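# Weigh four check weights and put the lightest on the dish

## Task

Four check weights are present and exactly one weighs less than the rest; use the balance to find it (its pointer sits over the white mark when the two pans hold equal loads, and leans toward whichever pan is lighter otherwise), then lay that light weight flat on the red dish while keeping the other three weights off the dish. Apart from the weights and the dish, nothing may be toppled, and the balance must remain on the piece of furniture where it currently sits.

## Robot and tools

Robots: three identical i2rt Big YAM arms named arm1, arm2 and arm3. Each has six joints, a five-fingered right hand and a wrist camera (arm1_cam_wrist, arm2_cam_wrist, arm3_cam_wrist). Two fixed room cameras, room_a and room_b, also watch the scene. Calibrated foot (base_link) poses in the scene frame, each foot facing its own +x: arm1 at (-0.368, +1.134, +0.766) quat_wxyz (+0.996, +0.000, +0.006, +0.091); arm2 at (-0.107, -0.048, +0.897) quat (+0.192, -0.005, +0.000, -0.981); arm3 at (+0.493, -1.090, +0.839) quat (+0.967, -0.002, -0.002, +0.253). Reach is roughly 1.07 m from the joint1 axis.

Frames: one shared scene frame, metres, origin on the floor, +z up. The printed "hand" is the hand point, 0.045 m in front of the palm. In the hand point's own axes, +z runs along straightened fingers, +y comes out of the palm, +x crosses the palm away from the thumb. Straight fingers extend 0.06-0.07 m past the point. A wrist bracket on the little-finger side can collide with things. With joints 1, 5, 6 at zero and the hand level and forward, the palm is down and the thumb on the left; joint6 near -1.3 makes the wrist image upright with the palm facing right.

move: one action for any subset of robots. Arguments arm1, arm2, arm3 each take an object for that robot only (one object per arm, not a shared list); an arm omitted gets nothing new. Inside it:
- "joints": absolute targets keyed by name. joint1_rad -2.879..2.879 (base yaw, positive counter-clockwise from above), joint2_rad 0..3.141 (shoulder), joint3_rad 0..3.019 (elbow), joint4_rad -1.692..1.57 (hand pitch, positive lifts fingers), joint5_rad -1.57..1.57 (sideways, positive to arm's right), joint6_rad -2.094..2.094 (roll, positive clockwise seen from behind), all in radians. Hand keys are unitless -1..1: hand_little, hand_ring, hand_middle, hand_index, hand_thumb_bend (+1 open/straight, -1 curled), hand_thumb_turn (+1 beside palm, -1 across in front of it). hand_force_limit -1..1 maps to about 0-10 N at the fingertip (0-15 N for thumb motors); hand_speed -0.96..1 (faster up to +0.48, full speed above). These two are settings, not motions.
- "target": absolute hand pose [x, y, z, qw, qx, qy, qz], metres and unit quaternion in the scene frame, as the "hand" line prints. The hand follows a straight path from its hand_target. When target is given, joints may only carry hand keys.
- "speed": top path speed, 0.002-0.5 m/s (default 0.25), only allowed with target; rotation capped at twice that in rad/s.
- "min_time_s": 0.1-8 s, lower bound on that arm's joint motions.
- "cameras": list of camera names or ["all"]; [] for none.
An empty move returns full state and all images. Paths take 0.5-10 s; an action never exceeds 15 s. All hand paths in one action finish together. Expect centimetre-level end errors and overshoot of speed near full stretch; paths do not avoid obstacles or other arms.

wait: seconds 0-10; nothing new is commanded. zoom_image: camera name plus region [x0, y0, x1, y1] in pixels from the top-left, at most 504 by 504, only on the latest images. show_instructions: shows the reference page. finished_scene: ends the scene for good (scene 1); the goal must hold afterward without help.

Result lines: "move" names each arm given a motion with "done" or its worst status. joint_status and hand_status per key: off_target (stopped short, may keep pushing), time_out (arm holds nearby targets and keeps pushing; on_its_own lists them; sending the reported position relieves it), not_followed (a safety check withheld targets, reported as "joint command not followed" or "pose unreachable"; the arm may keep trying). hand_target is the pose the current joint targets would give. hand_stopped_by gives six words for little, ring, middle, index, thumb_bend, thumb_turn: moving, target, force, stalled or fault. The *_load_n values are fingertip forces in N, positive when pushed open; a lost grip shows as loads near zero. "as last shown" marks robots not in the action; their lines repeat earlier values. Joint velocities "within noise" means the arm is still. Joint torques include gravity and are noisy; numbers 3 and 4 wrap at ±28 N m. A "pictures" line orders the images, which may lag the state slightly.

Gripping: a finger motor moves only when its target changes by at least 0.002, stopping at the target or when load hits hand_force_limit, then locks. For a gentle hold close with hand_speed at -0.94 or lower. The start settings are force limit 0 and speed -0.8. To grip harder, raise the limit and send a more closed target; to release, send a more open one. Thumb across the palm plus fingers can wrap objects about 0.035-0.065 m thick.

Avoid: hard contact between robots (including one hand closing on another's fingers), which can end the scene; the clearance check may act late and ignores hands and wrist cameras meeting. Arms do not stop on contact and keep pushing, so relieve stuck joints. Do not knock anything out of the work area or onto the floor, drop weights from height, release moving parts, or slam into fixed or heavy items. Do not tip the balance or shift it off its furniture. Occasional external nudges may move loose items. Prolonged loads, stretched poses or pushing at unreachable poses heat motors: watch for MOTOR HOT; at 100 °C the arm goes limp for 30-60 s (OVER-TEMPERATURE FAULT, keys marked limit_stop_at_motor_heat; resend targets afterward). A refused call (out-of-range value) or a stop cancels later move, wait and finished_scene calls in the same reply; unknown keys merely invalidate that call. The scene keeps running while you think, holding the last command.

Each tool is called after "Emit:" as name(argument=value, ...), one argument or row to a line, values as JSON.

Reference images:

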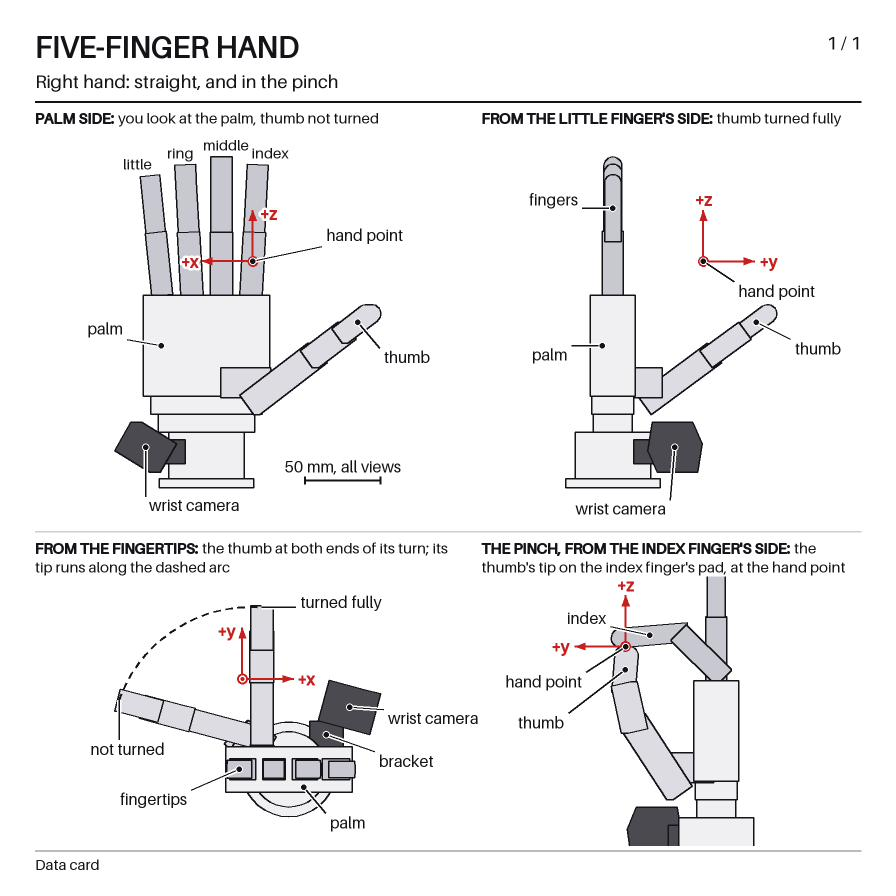

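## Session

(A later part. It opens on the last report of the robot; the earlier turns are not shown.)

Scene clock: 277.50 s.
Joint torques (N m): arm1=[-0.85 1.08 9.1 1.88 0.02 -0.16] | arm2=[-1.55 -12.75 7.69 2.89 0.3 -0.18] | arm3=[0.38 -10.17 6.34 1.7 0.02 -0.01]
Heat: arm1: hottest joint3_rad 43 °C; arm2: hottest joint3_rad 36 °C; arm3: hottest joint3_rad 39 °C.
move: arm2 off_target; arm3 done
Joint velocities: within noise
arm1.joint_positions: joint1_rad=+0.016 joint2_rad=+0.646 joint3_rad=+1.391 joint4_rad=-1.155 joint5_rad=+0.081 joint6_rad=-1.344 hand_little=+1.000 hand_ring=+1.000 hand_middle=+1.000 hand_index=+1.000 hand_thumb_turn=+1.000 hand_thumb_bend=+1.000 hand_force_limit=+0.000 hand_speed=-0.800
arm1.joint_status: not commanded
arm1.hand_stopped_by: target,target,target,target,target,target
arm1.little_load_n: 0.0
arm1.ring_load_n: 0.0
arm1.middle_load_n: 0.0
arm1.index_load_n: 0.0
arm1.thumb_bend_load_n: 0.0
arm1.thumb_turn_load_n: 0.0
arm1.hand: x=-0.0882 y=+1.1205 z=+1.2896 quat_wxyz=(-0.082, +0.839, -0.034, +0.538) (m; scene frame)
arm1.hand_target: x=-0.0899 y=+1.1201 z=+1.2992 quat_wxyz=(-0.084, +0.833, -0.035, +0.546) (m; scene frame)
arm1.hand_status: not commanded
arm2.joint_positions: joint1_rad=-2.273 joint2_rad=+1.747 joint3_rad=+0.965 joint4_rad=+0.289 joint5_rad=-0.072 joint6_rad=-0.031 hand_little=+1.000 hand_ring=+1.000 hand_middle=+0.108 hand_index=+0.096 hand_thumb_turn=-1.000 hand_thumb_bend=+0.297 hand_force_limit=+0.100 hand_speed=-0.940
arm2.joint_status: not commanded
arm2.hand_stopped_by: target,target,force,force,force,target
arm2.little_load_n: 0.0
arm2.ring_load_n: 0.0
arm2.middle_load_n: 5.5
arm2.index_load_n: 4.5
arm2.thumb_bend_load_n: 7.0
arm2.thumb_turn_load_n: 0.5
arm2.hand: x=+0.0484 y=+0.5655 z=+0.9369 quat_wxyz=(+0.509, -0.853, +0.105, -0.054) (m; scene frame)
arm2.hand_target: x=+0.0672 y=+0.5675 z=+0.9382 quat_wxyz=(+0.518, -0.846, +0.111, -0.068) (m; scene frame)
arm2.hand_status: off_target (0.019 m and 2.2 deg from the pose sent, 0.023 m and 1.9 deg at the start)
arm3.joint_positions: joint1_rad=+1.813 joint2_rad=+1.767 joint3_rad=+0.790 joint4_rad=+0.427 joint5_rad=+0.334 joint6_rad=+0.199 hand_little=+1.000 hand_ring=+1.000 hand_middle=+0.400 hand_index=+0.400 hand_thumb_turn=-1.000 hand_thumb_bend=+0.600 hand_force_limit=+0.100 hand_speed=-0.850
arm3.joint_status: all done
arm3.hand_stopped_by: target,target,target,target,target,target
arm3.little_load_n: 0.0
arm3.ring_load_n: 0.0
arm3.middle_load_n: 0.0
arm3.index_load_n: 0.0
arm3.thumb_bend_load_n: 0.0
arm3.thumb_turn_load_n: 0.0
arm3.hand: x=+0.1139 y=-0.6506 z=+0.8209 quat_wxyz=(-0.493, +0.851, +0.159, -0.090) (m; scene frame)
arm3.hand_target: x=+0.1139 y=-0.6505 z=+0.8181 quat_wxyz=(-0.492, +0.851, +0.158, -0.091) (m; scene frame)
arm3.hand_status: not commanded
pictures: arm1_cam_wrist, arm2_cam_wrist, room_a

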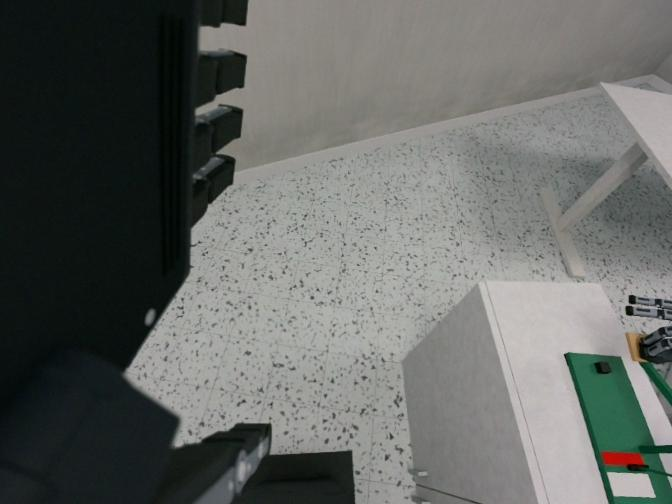

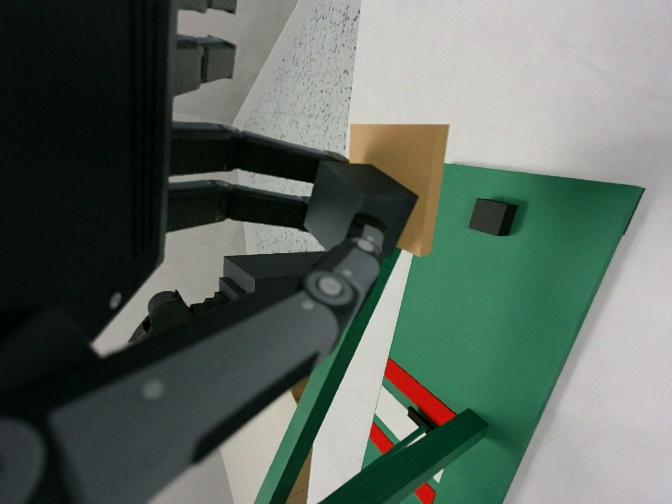

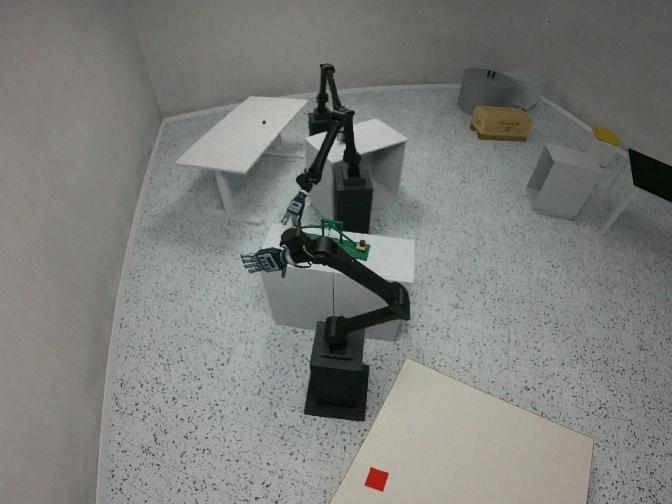

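Emit:
move(
  arm2={"target":[0.0665,0.566,0.925,0.5180,-0.8453,0.1113,-0.0682],"speed":0.05},
  arm3={"target":[0.114,-0.6505,0.95,0.4916,-0.8515,-0.1578,0.0911],"speed":0.12},
  cameras=["arm1_cam_wrist","arm2_cam_wrist","room_a"],
)

Emit:
zoom_image(
  camera="arm2_cam_wrist",
  region=[280, 50, 520, 300],
)

Emit:
zoom_image(
  camera="arm1_cam_wrist",
  region=[540, 300, 672, 504],
)

Scene clock: 280.57 s.
Joint torques (N m): arm1=[-0.85 1.08 9.1 1.89 0.02 -0.16] | arm2=[-1.38 -12.34 7.45 2.84 0.38 -0.18] | arm3=[0.26 -9.35 11.73 1.11 0.01 -0.02]
Heat: arm1: hottest joint3_rad 43 °C; arm2: hottest joint3_rad 35 °C; arm3: hottest joint3_rad 39 °C.
move: arm2 off_target; arm3 off_target
Joint velocities: within noise
arm1: as last shown
arm2.joint_positions: joint1_rad=-2.273 joint2_rad=+1.763 joint3_rad=+0.952 joint4_rad=+0.328 joint5_rad=-0.074 joint6_rad=-0.031 hand_little=+1.000 hand_ring=+1.000 hand_middle=+0.108 hand_index=+0.096 hand_thumb_turn=-1.000 hand_thumb_bend=+0.297 hand_force_limit=+0.100 hand_speed=-0.940
arm2.joint_status: not commanded
arm2.hand_stopped_by: target,target,force,force,force,target
arm2.little_load_n: 0.0
arm2.ring_load_n: 0.0
arm2.middle_load_n: 5.0
arm2.index_load_n: 4.5
arm2.thumb_bend_load_n: 6.5
arm2.thumb_turn_load_n: 0.5
arm2.hand: x=+0.0478 y=+0.5651 z=+0.9288 quat_wxyz=(+0.513, -0.850, +0.105, -0.053) (m; scene frame)
arm2.hand_target: x=+0.0662 y=+0.5654 z=+0.9252 quat_wxyz=(+0.518, -0.846, +0.111, -0.068) (m; scene frame)
arm2.hand_status: off_target (0.019 m and 2.0 deg from the pose sent, 0.022 m and 2.2 deg at the start)
arm3.joint_positions: joint1_rad=+1.813 joint2_rad=+1.488 joint3_rad=+0.853 joint4_rad=+0.043 joint5_rad=+0.334 joint6_rad=+0.199 hand_little=+1.000 hand_ring=+1.000 hand_middle=+0.400 hand_index=+0.400 hand_thumb_turn=-1.000 hand_thumb_bend=+0.600 hand_force_limit=+0.100 hand_speed=-0.850
arm3.joint_status: not commanded
arm3.hand_stopped_by: target,target,target,target,target,target
arm3.little_load_n: 0.0
arm3.ring_load_n: -0.5
arm3.middle_load_n: -0.5
arm3.index_load_n: 0.0
arm3.thumb_bend_load_n: 0.0
arm3.thumb_turn_load_n: 0.0
arm3.hand: x=+0.1255 y=-0.6635 z=+0.9279 quat_wxyz=(-0.478, +0.859, +0.164, -0.080) (m; scene frame)
arm3.hand_target: x=+0.1147 y=-0.6514 z=+0.9502 quat_wxyz=(-0.492, +0.851, +0.158, -0.091) (m; scene frame)
arm3.hand_status: off_target (0.028 m and 2.3 deg from the pose sent, 0.129 m and 0.3 deg at the start)
pictures: arm1_cam_wrist, arm2_cam_wrist, room_a

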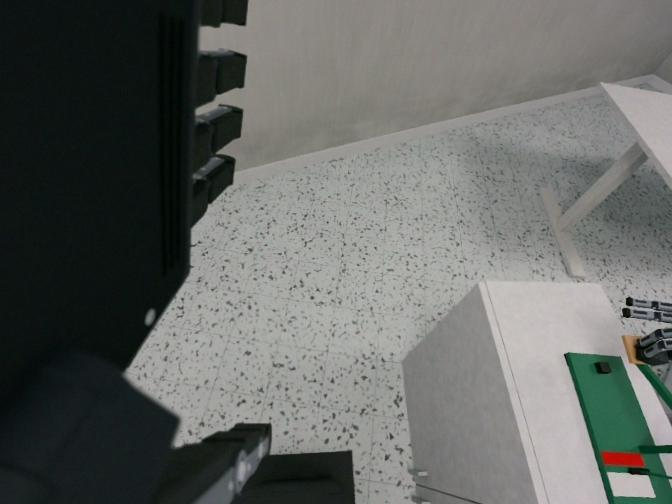

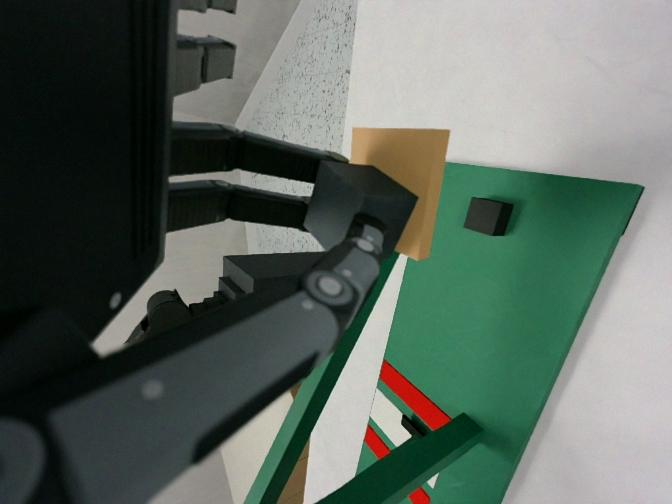

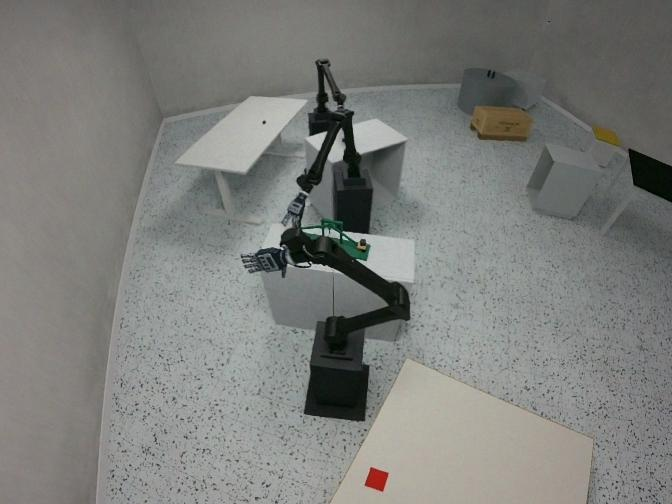

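Scaled by 2.016.

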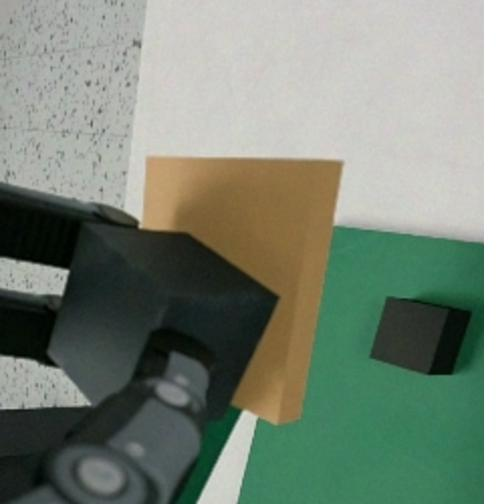

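Scaled by 2.471.

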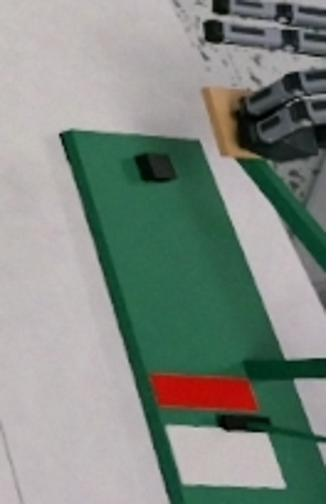

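Emit:
zoom_image(
  camera="arm1_cam_wrist",
  region=[600, 280, 672, 380],
)

Emit:
zoom_image(
  camera="room_a",
  region=[270, 190, 330, 250],
)

Scaled by 5.040.

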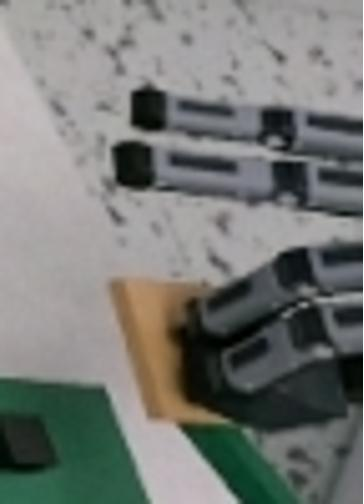

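Scaled by 8.400.

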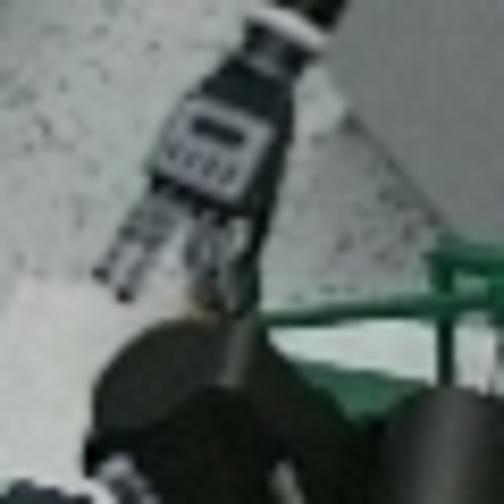

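Emit:
move(
  arm2={"target":[0.0665,0.570,0.913,0.5180,-0.8453,0.1113,-0.0682],"speed":0.05},
  arm3={"joints":{"joint1_rad":-0.3},"min_time_s":5},
  cameras=["arm1_cam_wrist","arm2_cam_wrist","room_a"],
)

Emit:
zoom_image(
  camera="arm2_cam_wrist",
  region=[280, 50, 520, 300],
)

Emit:
zoom_image(
  camera="arm1_cam_wrist",
  region=[560, 300, 672, 504],
)

Scene clock: 287.33 s.
Joint torques (N m): arm1=[-0.85 1.08 9.1 1.88 0.02 -0.16] | arm2=[-1.44 -12.86 7.62 2.85 0.38 -0.16] | arm3=[0.09 -9.35 11.77 1.2 0.11 -0.02]
Heat: arm1: hottest joint3_rad 43 °C; arm2: hottest joint3_rad 35 °C; arm3: hottest joint3_rad 40 °C.
move: arm2 off_target; arm3 done
Joint velocities: within noise
arm1: as last shown
arm1.ring_load_n: -0.5
arm2.joint_positions: joint1_rad=-2.273 joint2_rad=+1.797 joint3_rad=+0.952 joint4_rad=+0.356 joint5_rad=-0.072 joint6_rad=-0.031 hand_little=+1.000 hand_ring=+1.000 hand_middle=+0.108 hand_index=+0.096 hand_thumb_turn=-1.000 hand_thumb_bend=+0.297 hand_force_limit=+0.100 hand_speed=-0.940
arm2.joint_status: not commanded
arm2.hand_stopped_by: target,target,force,force,force,target
arm2.little_load_n: 0.0
arm2.ring_load_n: 0.0
arm2.middle_load_n: 4.5
arm2.index_load_n: 5.0
arm2.thumb_bend_load_n: 5.5
arm2.thumb_turn_load_n: 1.0
arm2.hand: x=+0.0485 y=+0.5666 z=+0.9141 quat_wxyz=(+0.511, -0.851, +0.105, -0.054) (m; scene frame)
arm2.hand_target: x=+0.0662 y=+0.5694 z=+0.9132 quat_wxyz=(+0.518, -0.846, +0.111, -0.068) (m; scene frame)
arm2.hand_status: off_target (0.018 m and 2.1 deg from the pose sent, 0.025 m and 2.0 deg at the start)
arm3.joint_positions: joint1_rad=-0.297 joint2_rad=+1.488 joint3_rad=+0.853 joint4_rad=+0.043 joint5_rad=+0.331 joint6_rad=+0.199 hand_little=+1.000 hand_ring=+1.000 hand_middle=+0.400 hand_index=+0.400 hand_thumb_turn=-1.000 hand_thumb_bend=+0.600 hand_force_limit=+0.100 hand_speed=-0.850
arm3.joint_status: all done
arm3.hand_stopped_by: target,target,target,target,target,target
arm3.little_load_n: 0.0
arm3.ring_load_n: 0.0
arm3.middle_load_n: 0.0
arm3.index_load_n: 0.0
arm3.thumb_bend_load_n: 0.0
arm3.thumb_turn_load_n: 0.0
arm3.hand: x=+1.0460 y=-0.9938 z=+0.9332 quat_wxyz=(-0.310, +0.565, -0.665, +0.378) (m; scene frame)
arm3.hand_target: x=+1.0619 y=-0.9915 z=+0.9558 quat_wxyz=(-0.325, +0.555, -0.662, +0.385) (m; scene frame)
arm3.hand_status: not commanded
pictures: arm1_cam_wrist, arm2_cam_wrist, room_a

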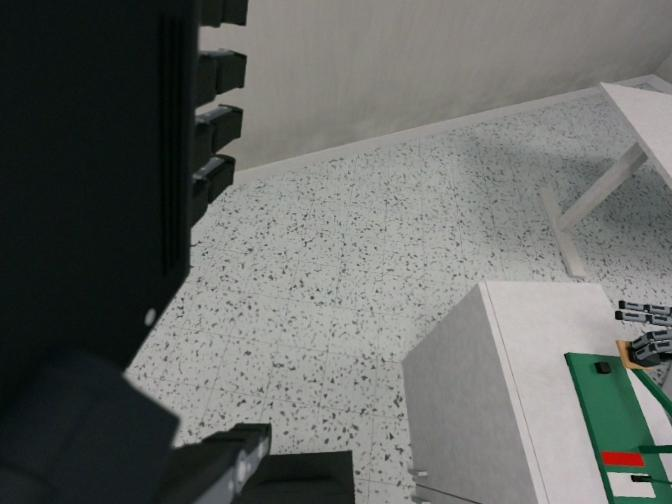

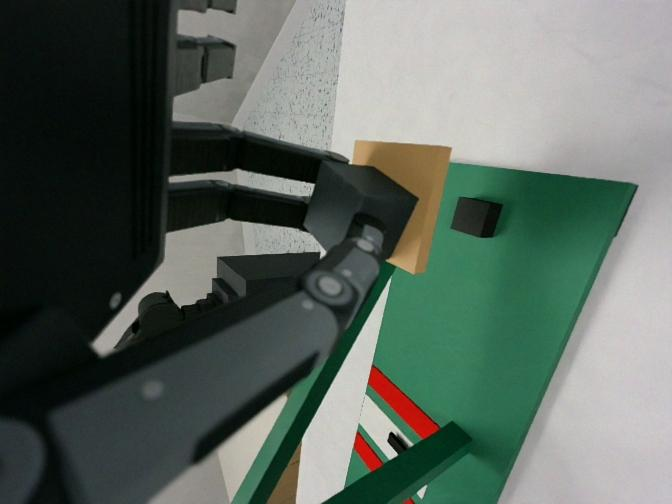

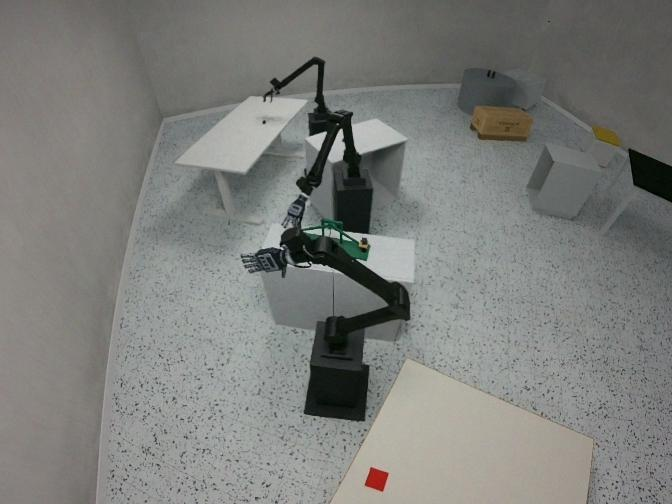

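Scaled by 2.016.

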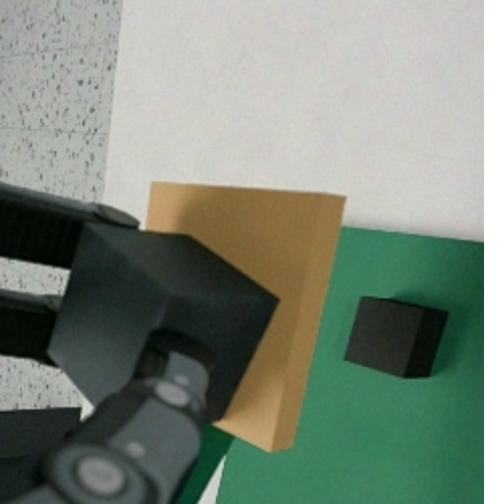

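Scaled by 2.471.

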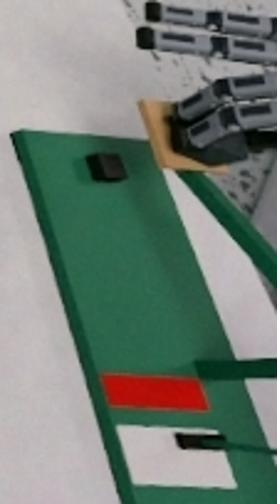

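Emit:
move(
  arm2={"target":[0.0660,0.566,0.899,0.5180,-0.8453,0.1113,-0.0682],"speed":0.05},
  cameras=["arm1_cam_wrist","arm2_cam_wrist","room_a"],
)

Emit:
zoom_image(
  camera="arm2_cam_wrist",
  region=[280, 50, 520, 300],
)

Emit:
zoom_image(
  camera="arm1_cam_wrist",
  region=[560, 300, 672, 504],
)

Scene clock: 288.77 s.
Joint torques (N m): arm1=[-0.85 1.03 9.1 1.88 0.02 -0.16] | arm2=[-1.32 -12.63 6.86 2.76 0.31 -0.16] | arm3=[0.21 -9.23 11.77 1.17 0.11 -0.02]
Heat: arm1: hottest joint3_rad 43 °C; arm2: hottest joint3_rad 35 °C; arm3: hottest joint3_rad 40 °C.
move: arm2 off_target
Joint velocities: within noise
arm1, arm3: as last shown
arm1.ring_load_n: 0.0
arm2.joint_positions: joint1_rad=-2.273 joint2_rad=+1.817 joint3_rad=+0.942 joint4_rad=+0.400 joint5_rad=-0.072 joint6_rad=-0.031 hand_little=+1.000 hand_ring=+1.000 hand_middle=+0.108 hand_index=+0.096 hand_thumb_turn=-1.000 hand_thumb_bend=+0.297 hand_force_limit=+0.100 hand_speed=-0.940
arm2.joint_status: not commanded
arm2.hand_stopped_by: target,target,force,force,force,target
arm2.little_load_n: 0.0
arm2.ring_load_n: 0.0
arm2.middle_load_n: 3.5
arm2.index_load_n: 5.0
arm2.thumb_bend_load_n: 5.0
arm2.thumb_turn_load_n: 0.5
arm2.hand: x=+0.0486 y=+0.5671 z=+0.9061 quat_wxyz=(+0.516, -0.848, +0.105, -0.055) (m; scene frame)
arm2.hand_target: x=+0.0657 y=+0.5654 z=+0.8992 quat_wxyz=(+0.518, -0.846, +0.111, -0.068) (m; scene frame)
arm2.hand_status: off_target (0.019 m and 1.7 deg from the pose sent, 0.023 m and 2.1 deg at the start)
pictures: arm1_cam_wrist, arm2_cam_wrist, room_a

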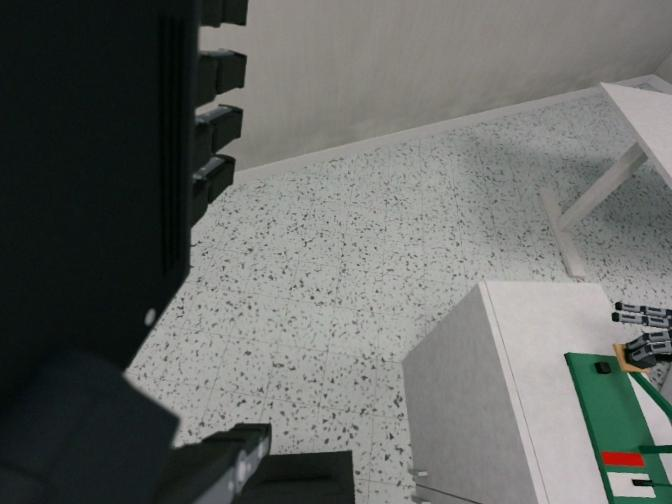

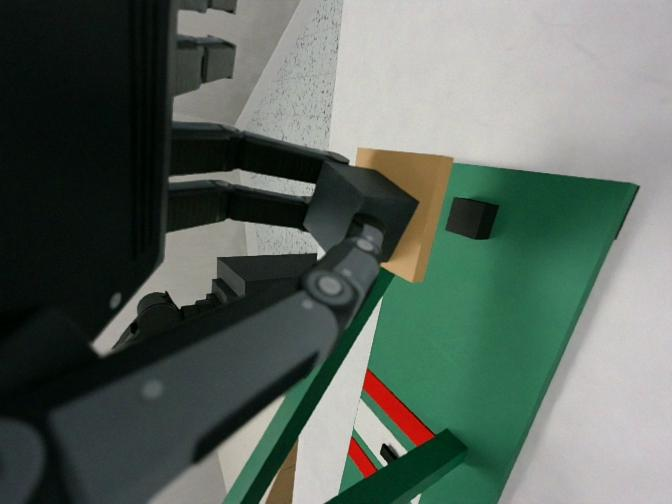

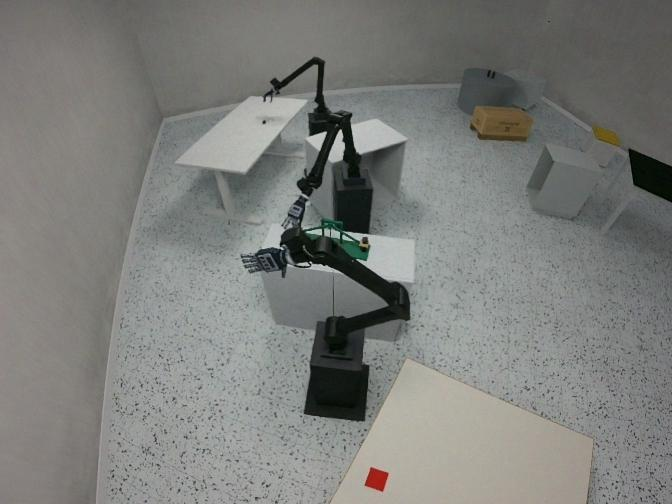

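Scaled by 2.016.

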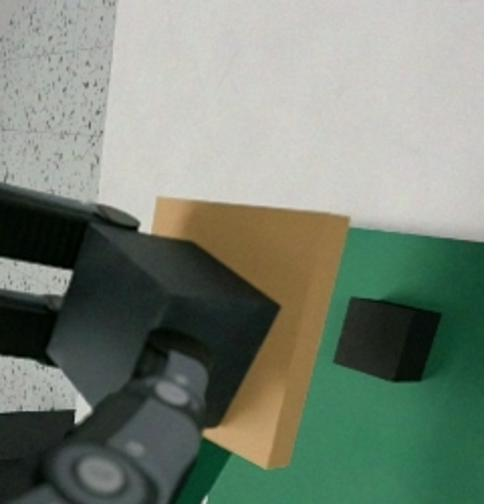

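Scaled by 2.471.

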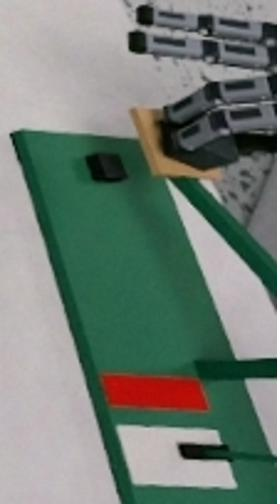

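Emit:
move(
  arm2={"target":[0.0655,0.566,0.892,0.5180,-0.8453,0.1113,-0.0682],"speed":0.05},
  cameras=["arm1_cam_wrist","arm2_cam_wrist"],
)

Emit:
zoom_image(
  camera="arm2_cam_wrist",
  region=[280, 50, 520, 300],
)

Emit:
zoom_image(
  camera="arm1_cam_wrist",
  region=[560, 300, 672, 504],
)

Scene clock: 290.27 s.
Joint torques (N m): arm1=[-0.85 1.03 9.1 1.88 0.02 -0.16] | arm2=[-1.49 -12.69 6.78 2.77 0.36 -0.16] | arm3=[0.21 -9.35 11.78 1.2 0.11 -0.02]
Heat: arm1: hottest joint3_rad 43 °C; arm2: hottest joint3_rad 35 °C; arm3: hottest joint3_rad 40 °C.
move: arm2 off_target
Joint velocities: within noise
arm1, arm3: as last shown
arm2.joint_positions: joint1_rad=-2.273 joint2_rad=+1.831 joint3_rad=+0.939 joint4_rad=+0.419 joint5_rad=-0.073 joint6_rad=-0.030 hand_little=+1.000 hand_ring=+1.000 hand_middle=+0.108 hand_index=+0.096 hand_thumb_turn=-1.000 hand_thumb_bend=+0.297 hand_force_limit=+0.100 hand_speed=-0.940
arm2.joint_status: not commanded
arm2.hand_stopped_by: target,target,force,force,force,target
arm2.little_load_n: -0.5
arm2.ring_load_n: 0.0
arm2.middle_load_n: 2.5
arm2.index_load_n: 4.5
arm2.thumb_bend_load_n: 5.0
arm2.thumb_turn_load_n: 0.0
arm2.hand: x=+0.0485 y=+0.5675 z=+0.9000 quat_wxyz=(+0.517, -0.848, +0.105, -0.055) (m; scene frame)
arm2.hand_target: x=+0.0652 y=+0.5655 z=+0.8924 quat_wxyz=(+0.518, -0.845, +0.111, -0.068) (m; scene frame)
arm2.hand_status: off_target (0.019 m and 1.8 deg from the pose sent, 0.022 m and 1.7 deg at the start)
pictures: arm1_cam_wrist, arm2_cam_wrist

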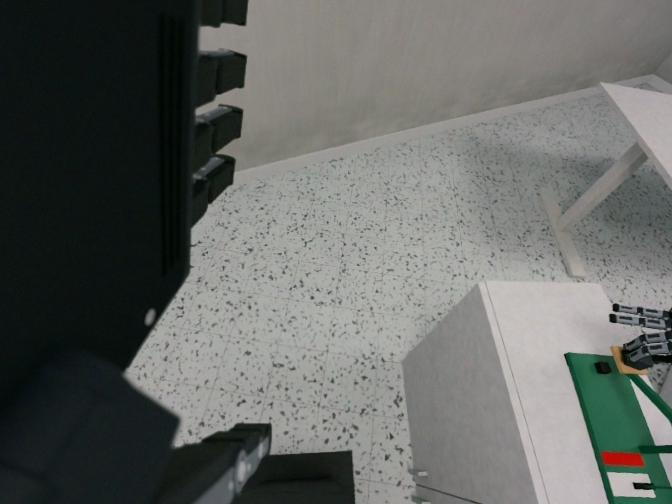

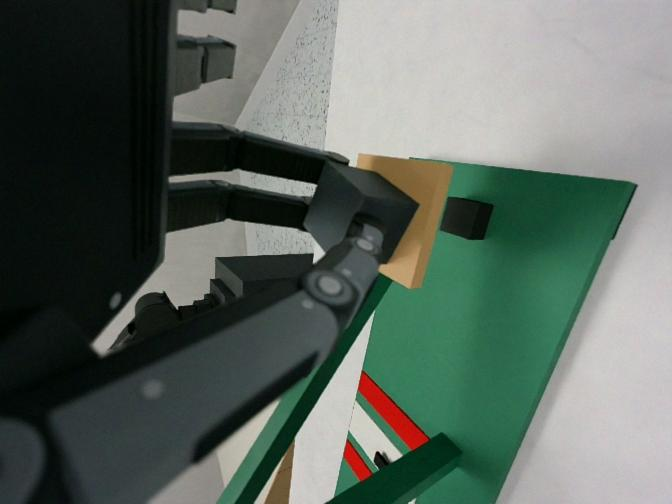

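Scaled by 2.016.

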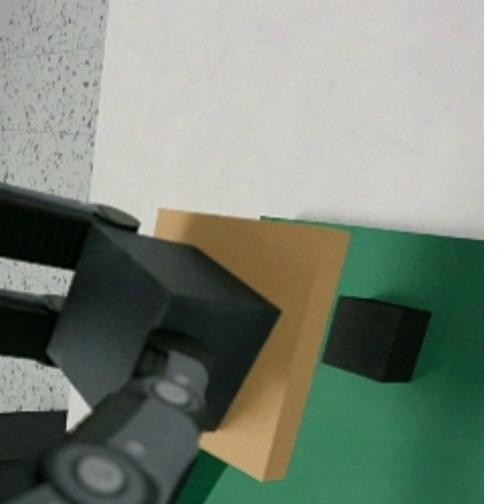

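Scaled by 2.471.

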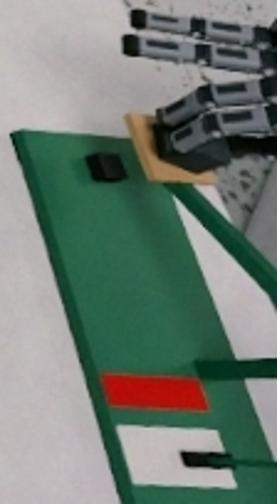

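Emit:
move(
  arm2={"joints":{"hand_index":0.35,"hand_middle":0.35,"hand_thumb_bend":0.5,"hand_speed":-0.9}},
  cameras=["arm1_cam_wrist","arm2_cam_wrist"],
)

Emit:
zoom_image(
  camera="arm2_cam_wrist",
  region=[280, 50, 520, 300],
)

Emit:
zoom_image(
  camera="arm1_cam_wrist",
  region=[560, 300, 672, 504],
)

Scene clock: 292.53 s.
Joint torques (N m): arm1=[-0.85 1.03 9.11 1.89 0.02 -0.16] | arm2=[-0.91 -12.92 6.72 2.73 0.04 -0.11] | arm3=[0.21 -9.29 11.78 1.18 0.11 -0.02]
Heat: arm1: hottest joint3_rad 43 °C; arm2: hottest joint3_rad 35 °C; arm3: hottest joint3_rad 41 °C.
move: arm2 done
Joint velocities: within noise
arm1, arm3: as last shown
arm1.middle_load_n: -0.5
arm2.joint_positions: joint1_rad=-2.280 joint2_rad=+1.835 joint3_rad=+0.938 joint4_rad=+0.421 joint5_rad=-0.064 joint6_rad=-0.035 hand_little=+1.000 hand_ring=+1.000 hand_middle=+0.350 hand_index=+0.350 hand_thumb_turn=-1.000 hand_thumb_bend=+0.500 hand_force_limit=+0.100 hand_speed=-0.900
arm2.joint_status: all done
arm2.hand_stopped_by: target,target,target,target,target,target
arm2.little_load_n: 0.0
arm2.ring_load_n: 0.0
arm2.middle_load_n: 0.0
arm2.index_load_n: 0.0
arm2.thumb_bend_load_n: 0.0
arm2.thumb_turn_load_n: 0.0
arm2.hand: x=+0.0548 y=+0.5654 z=+0.8972 quat_wxyz=(+0.515, -0.848, +0.108, -0.061) (m; scene frame)
arm2.hand_target: x=+0.0653 y=+0.5653 z=+0.8921 quat_wxyz=(+0.518, -0.846, +0.111, -0.068) (m; scene frame)
arm2.hand_status: not commanded
pictures: arm1_cam_wrist, arm2_cam_wrist

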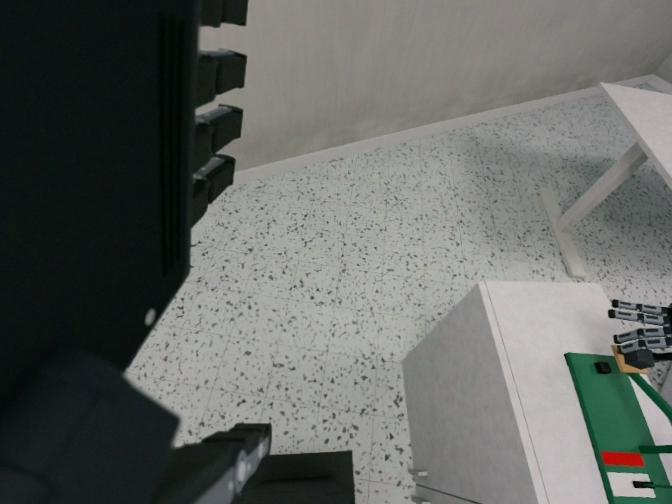

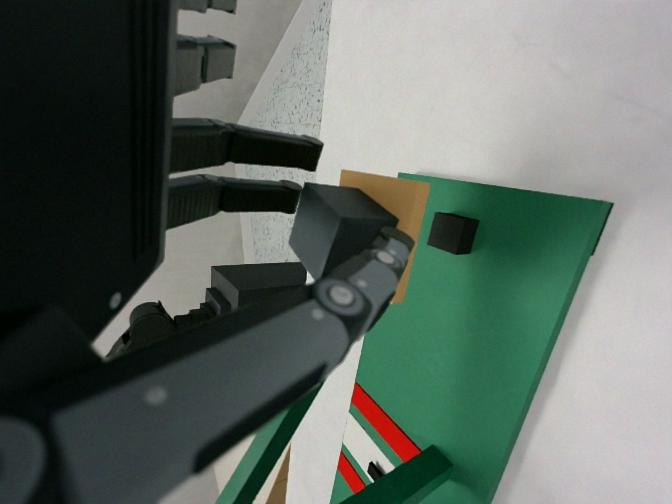

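Scaled by 2.016.

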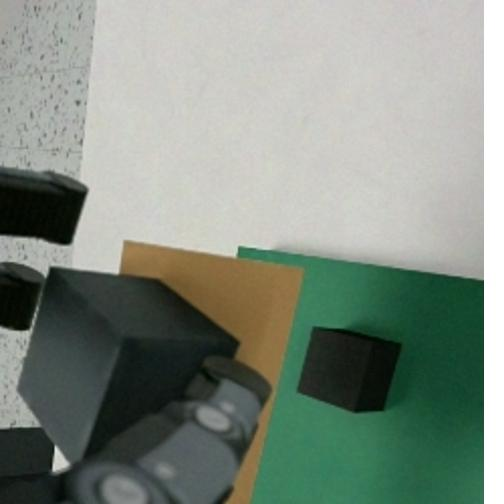

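Scaled by 2.471.

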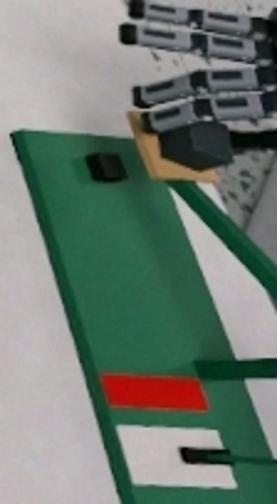

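Emit:
move(
  arm2={"target":[0.0640,0.563,0.99,0.5180,-0.8453,0.1113,-0.0682],"speed":0.08},
  cameras=["arm1_cam_wrist","arm2_cam_wrist","room_a"],
)

Emit:
zoom_image(
  camera="arm2_cam_wrist",
  region=[300, 50, 640, 504],
)

Emit:
zoom_image(
  camera="arm1_cam_wrist",
  region=[560, 300, 672, 504],
)

Emit:
zoom_image(
  camera="room_a",
  region=[260, 180, 400, 280],
)

Scene clock: 294.83 s.
Joint torques (N m): arm1=[-0.85 1.03 9.1 1.88 0.02 -0.16] | arm2=[-0.67 -13.1 11.02 1.42 0.05 -0.12] | arm3=[0.26 -9.29 11.78 1.18 0.11 -0.02]
Heat: arm1: hottest joint3_rad 43 °C; arm2: hottest joint3_rad 35 °C; arm3: hottest joint3_rad 41 °C.
move: arm2 off_target
Joint velocities: within noise
arm1, arm3: as last shown
arm1.little_load_n: -0.5
arm1.middle_load_n: 0.0
arm2.joint_positions: joint1_rad=-2.280 joint2_rad=+1.652 joint3_rad=+0.954 joint4_rad=+0.200 joint5_rad=-0.062 joint6_rad=-0.035 hand_little=+1.000 hand_ring=+1.000 hand_middle=+0.350 hand_index=+0.350 hand_thumb_turn=-1.000 hand_thumb_bend=+0.500 hand_force_limit=+0.100 hand_speed=-0.900
arm2.joint_status: not commanded
arm2.hand_stopped_by: target,target,target,target,target,target
arm2.little_load_n: 0.0
arm2.ring_load_n: 0.0
arm2.middle_load_n: 0.0
arm2.index_load_n: 0.0
arm2.thumb_bend_load_n: 0.0
arm2.thumb_turn_load_n: 0.0
arm2.hand: x=+0.0510 y=+0.5506 z=+0.9700 quat_wxyz=(+0.506, -0.854, +0.110, -0.060) (m; scene frame)
arm2.hand_target: x=+0.0638 y=+0.5621 z=+0.9903 quat_wxyz=(+0.518, -0.845, +0.111, -0.068) (m; scene frame)
arm2.hand_status: off_target (0.027 m and 1.9 deg from the pose sent, 0.093 m and 1.0 deg at the start)
pictures: arm1_cam_wrist, arm2_cam_wrist, room_a

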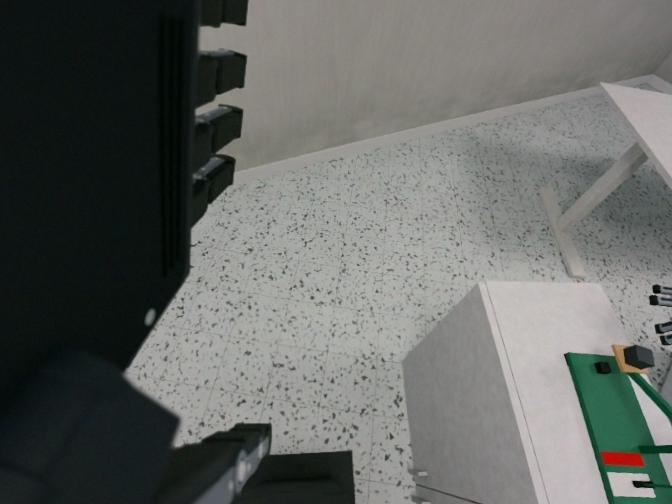

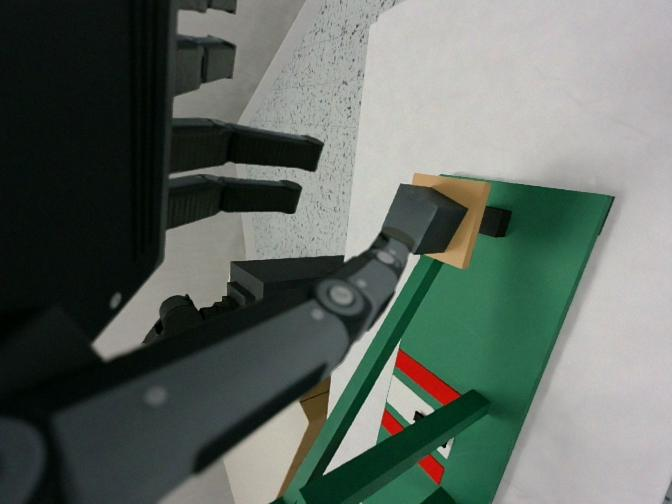

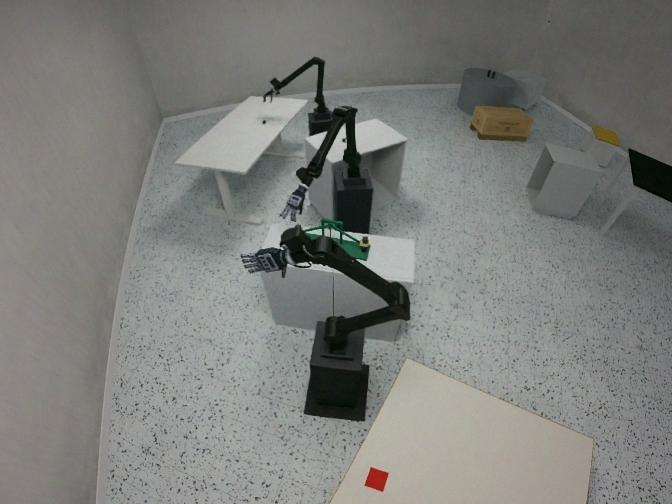

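Scaled by 1.110.

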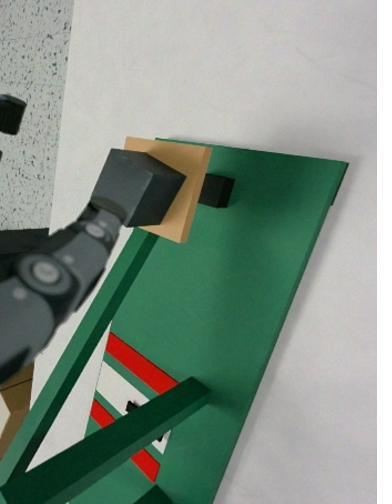

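Scaled by 2.471.

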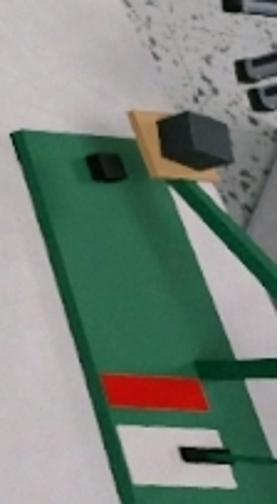

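Scaled by 3.600.

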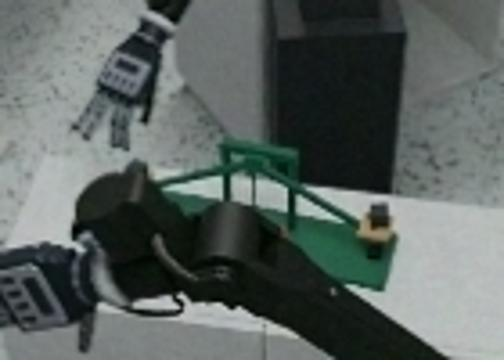

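Emit:
move(
  arm2={"joints":{"joint2_rad":1.1,"joint3_rad":0.7,"joint4_rad":-0.15},"min_time_s":2.5},
  arm1={"joints":{"hand_thumb_turn":-1,"hand_thumb_bend":0.5,"hand_index":0.5,"hand_middle":0.5,"hand_speed":-0.4}},
  cameras=["arm1_cam_wrist"],
)

Emit:
zoom_image(
  camera="arm1_cam_wrist",
  region=[560, 300, 672, 504],
)

Scene clock: 299.03 s.
Joint torques (N m): arm1=[-0.85 1.03 9.11 1.88 0.03 -0.17] | arm2=[-0.67 -6.53 9.2 1.14 0.06 -0.11] | arm3=[0.15 -9.23 11.78 1.18 0.11 -0.02]
Heat: arm1: hottest joint3_rad 43 °C; arm2: hottest joint3_rad 35 °C; arm3: hottest joint3_rad 41 °C.
move: arm1 done; arm2 done
Joint velocities: within noise
arm1.joint_positions: joint1_rad=+0.016 joint2_rad=+0.646 joint3_rad=+1.391 joint4_rad=-1.155 joint5_rad=+0.081 joint6_rad=-1.344 hand_little=+1.000 hand_ring=+1.000 hand_middle=+0.500 hand_index=+0.500 hand_thumb_turn=-1.000 hand_thumb_bend=+0.500 hand_force_limit=+0.000 hand_speed=-0.400
arm1.joint_status: all done
arm1.hand_stopped_by: target,target,target,target,target,target
arm1.little_load_n: 0.0
arm1.ring_load_n: 0.0
arm1.middle_load_n: 0.0
arm1.index_load_n: 0.0
arm1.thumb_bend_load_n: 0.0
arm1.thumb_turn_load_n: 0.0
arm1.hand: x=-0.0882 y=+1.1205 z=+1.2896 quat_wxyz=(-0.082, +0.839, -0.034, +0.538) (m; scene frame)
arm1.hand_target: x=-0.0899 y=+1.1201 z=+1.2992 quat_wxyz=(-0.084, +0.833, -0.035, +0.546) (m; scene frame)
arm1.hand_status: not commanded
arm2.joint_positions: joint1_rad=-2.280 joint2_rad=+1.106 joint3_rad=+0.700 joint4_rad=-0.136 joint5_rad=-0.062 joint6_rad=-0.035 hand_little=+1.000 hand_ring=+1.000 hand_middle=+0.350 hand_index=+0.350 hand_thumb_turn=-1.000 hand_thumb_bend=+0.500 hand_force_limit=+0.100 hand_speed=-0.900
arm2.joint_status: all done
arm2.hand_stopped_by: target,target,target,target,target,target
arm2.little_load_n: 0.0
arm2.ring_load_n: 0.0
arm2.middle_load_n: 0.0
arm2.index_load_n: 0.0
arm2.thumb_bend_load_n: 0.0
arm2.thumb_turn_load_n: 0.5
arm2.hand: x=+0.0021 y=+0.4017 z=+1.0538 quat_wxyz=(+0.487, -0.864, +0.112, -0.056) (m; scene frame)
arm2.hand_target: x=+0.0072 y=+0.3973 z=+1.0535 quat_wxyz=(+0.483, -0.866, +0.115, -0.061) (m; scene frame)
arm2.hand_status: not commanded
arm3: as last shown
arm3.little_load_n: -0.5
pictures: arm1_cam_wrist

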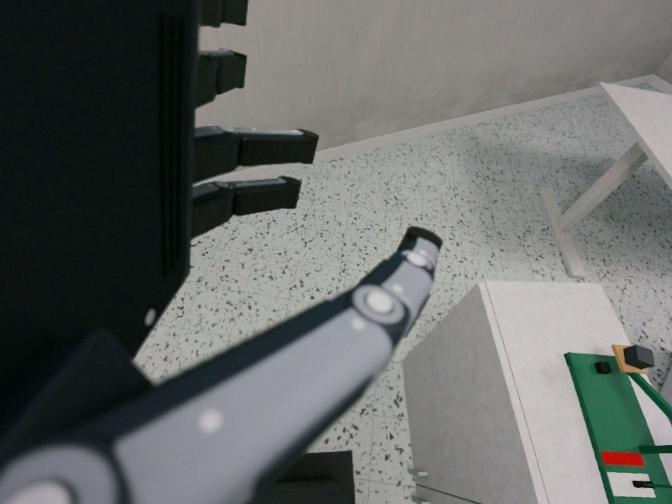

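Scaled by 2.471.

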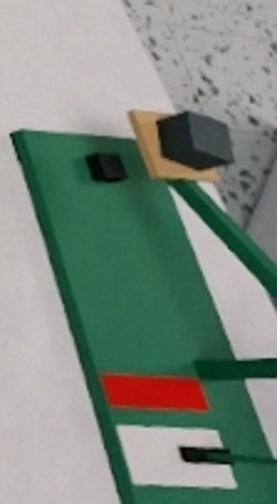

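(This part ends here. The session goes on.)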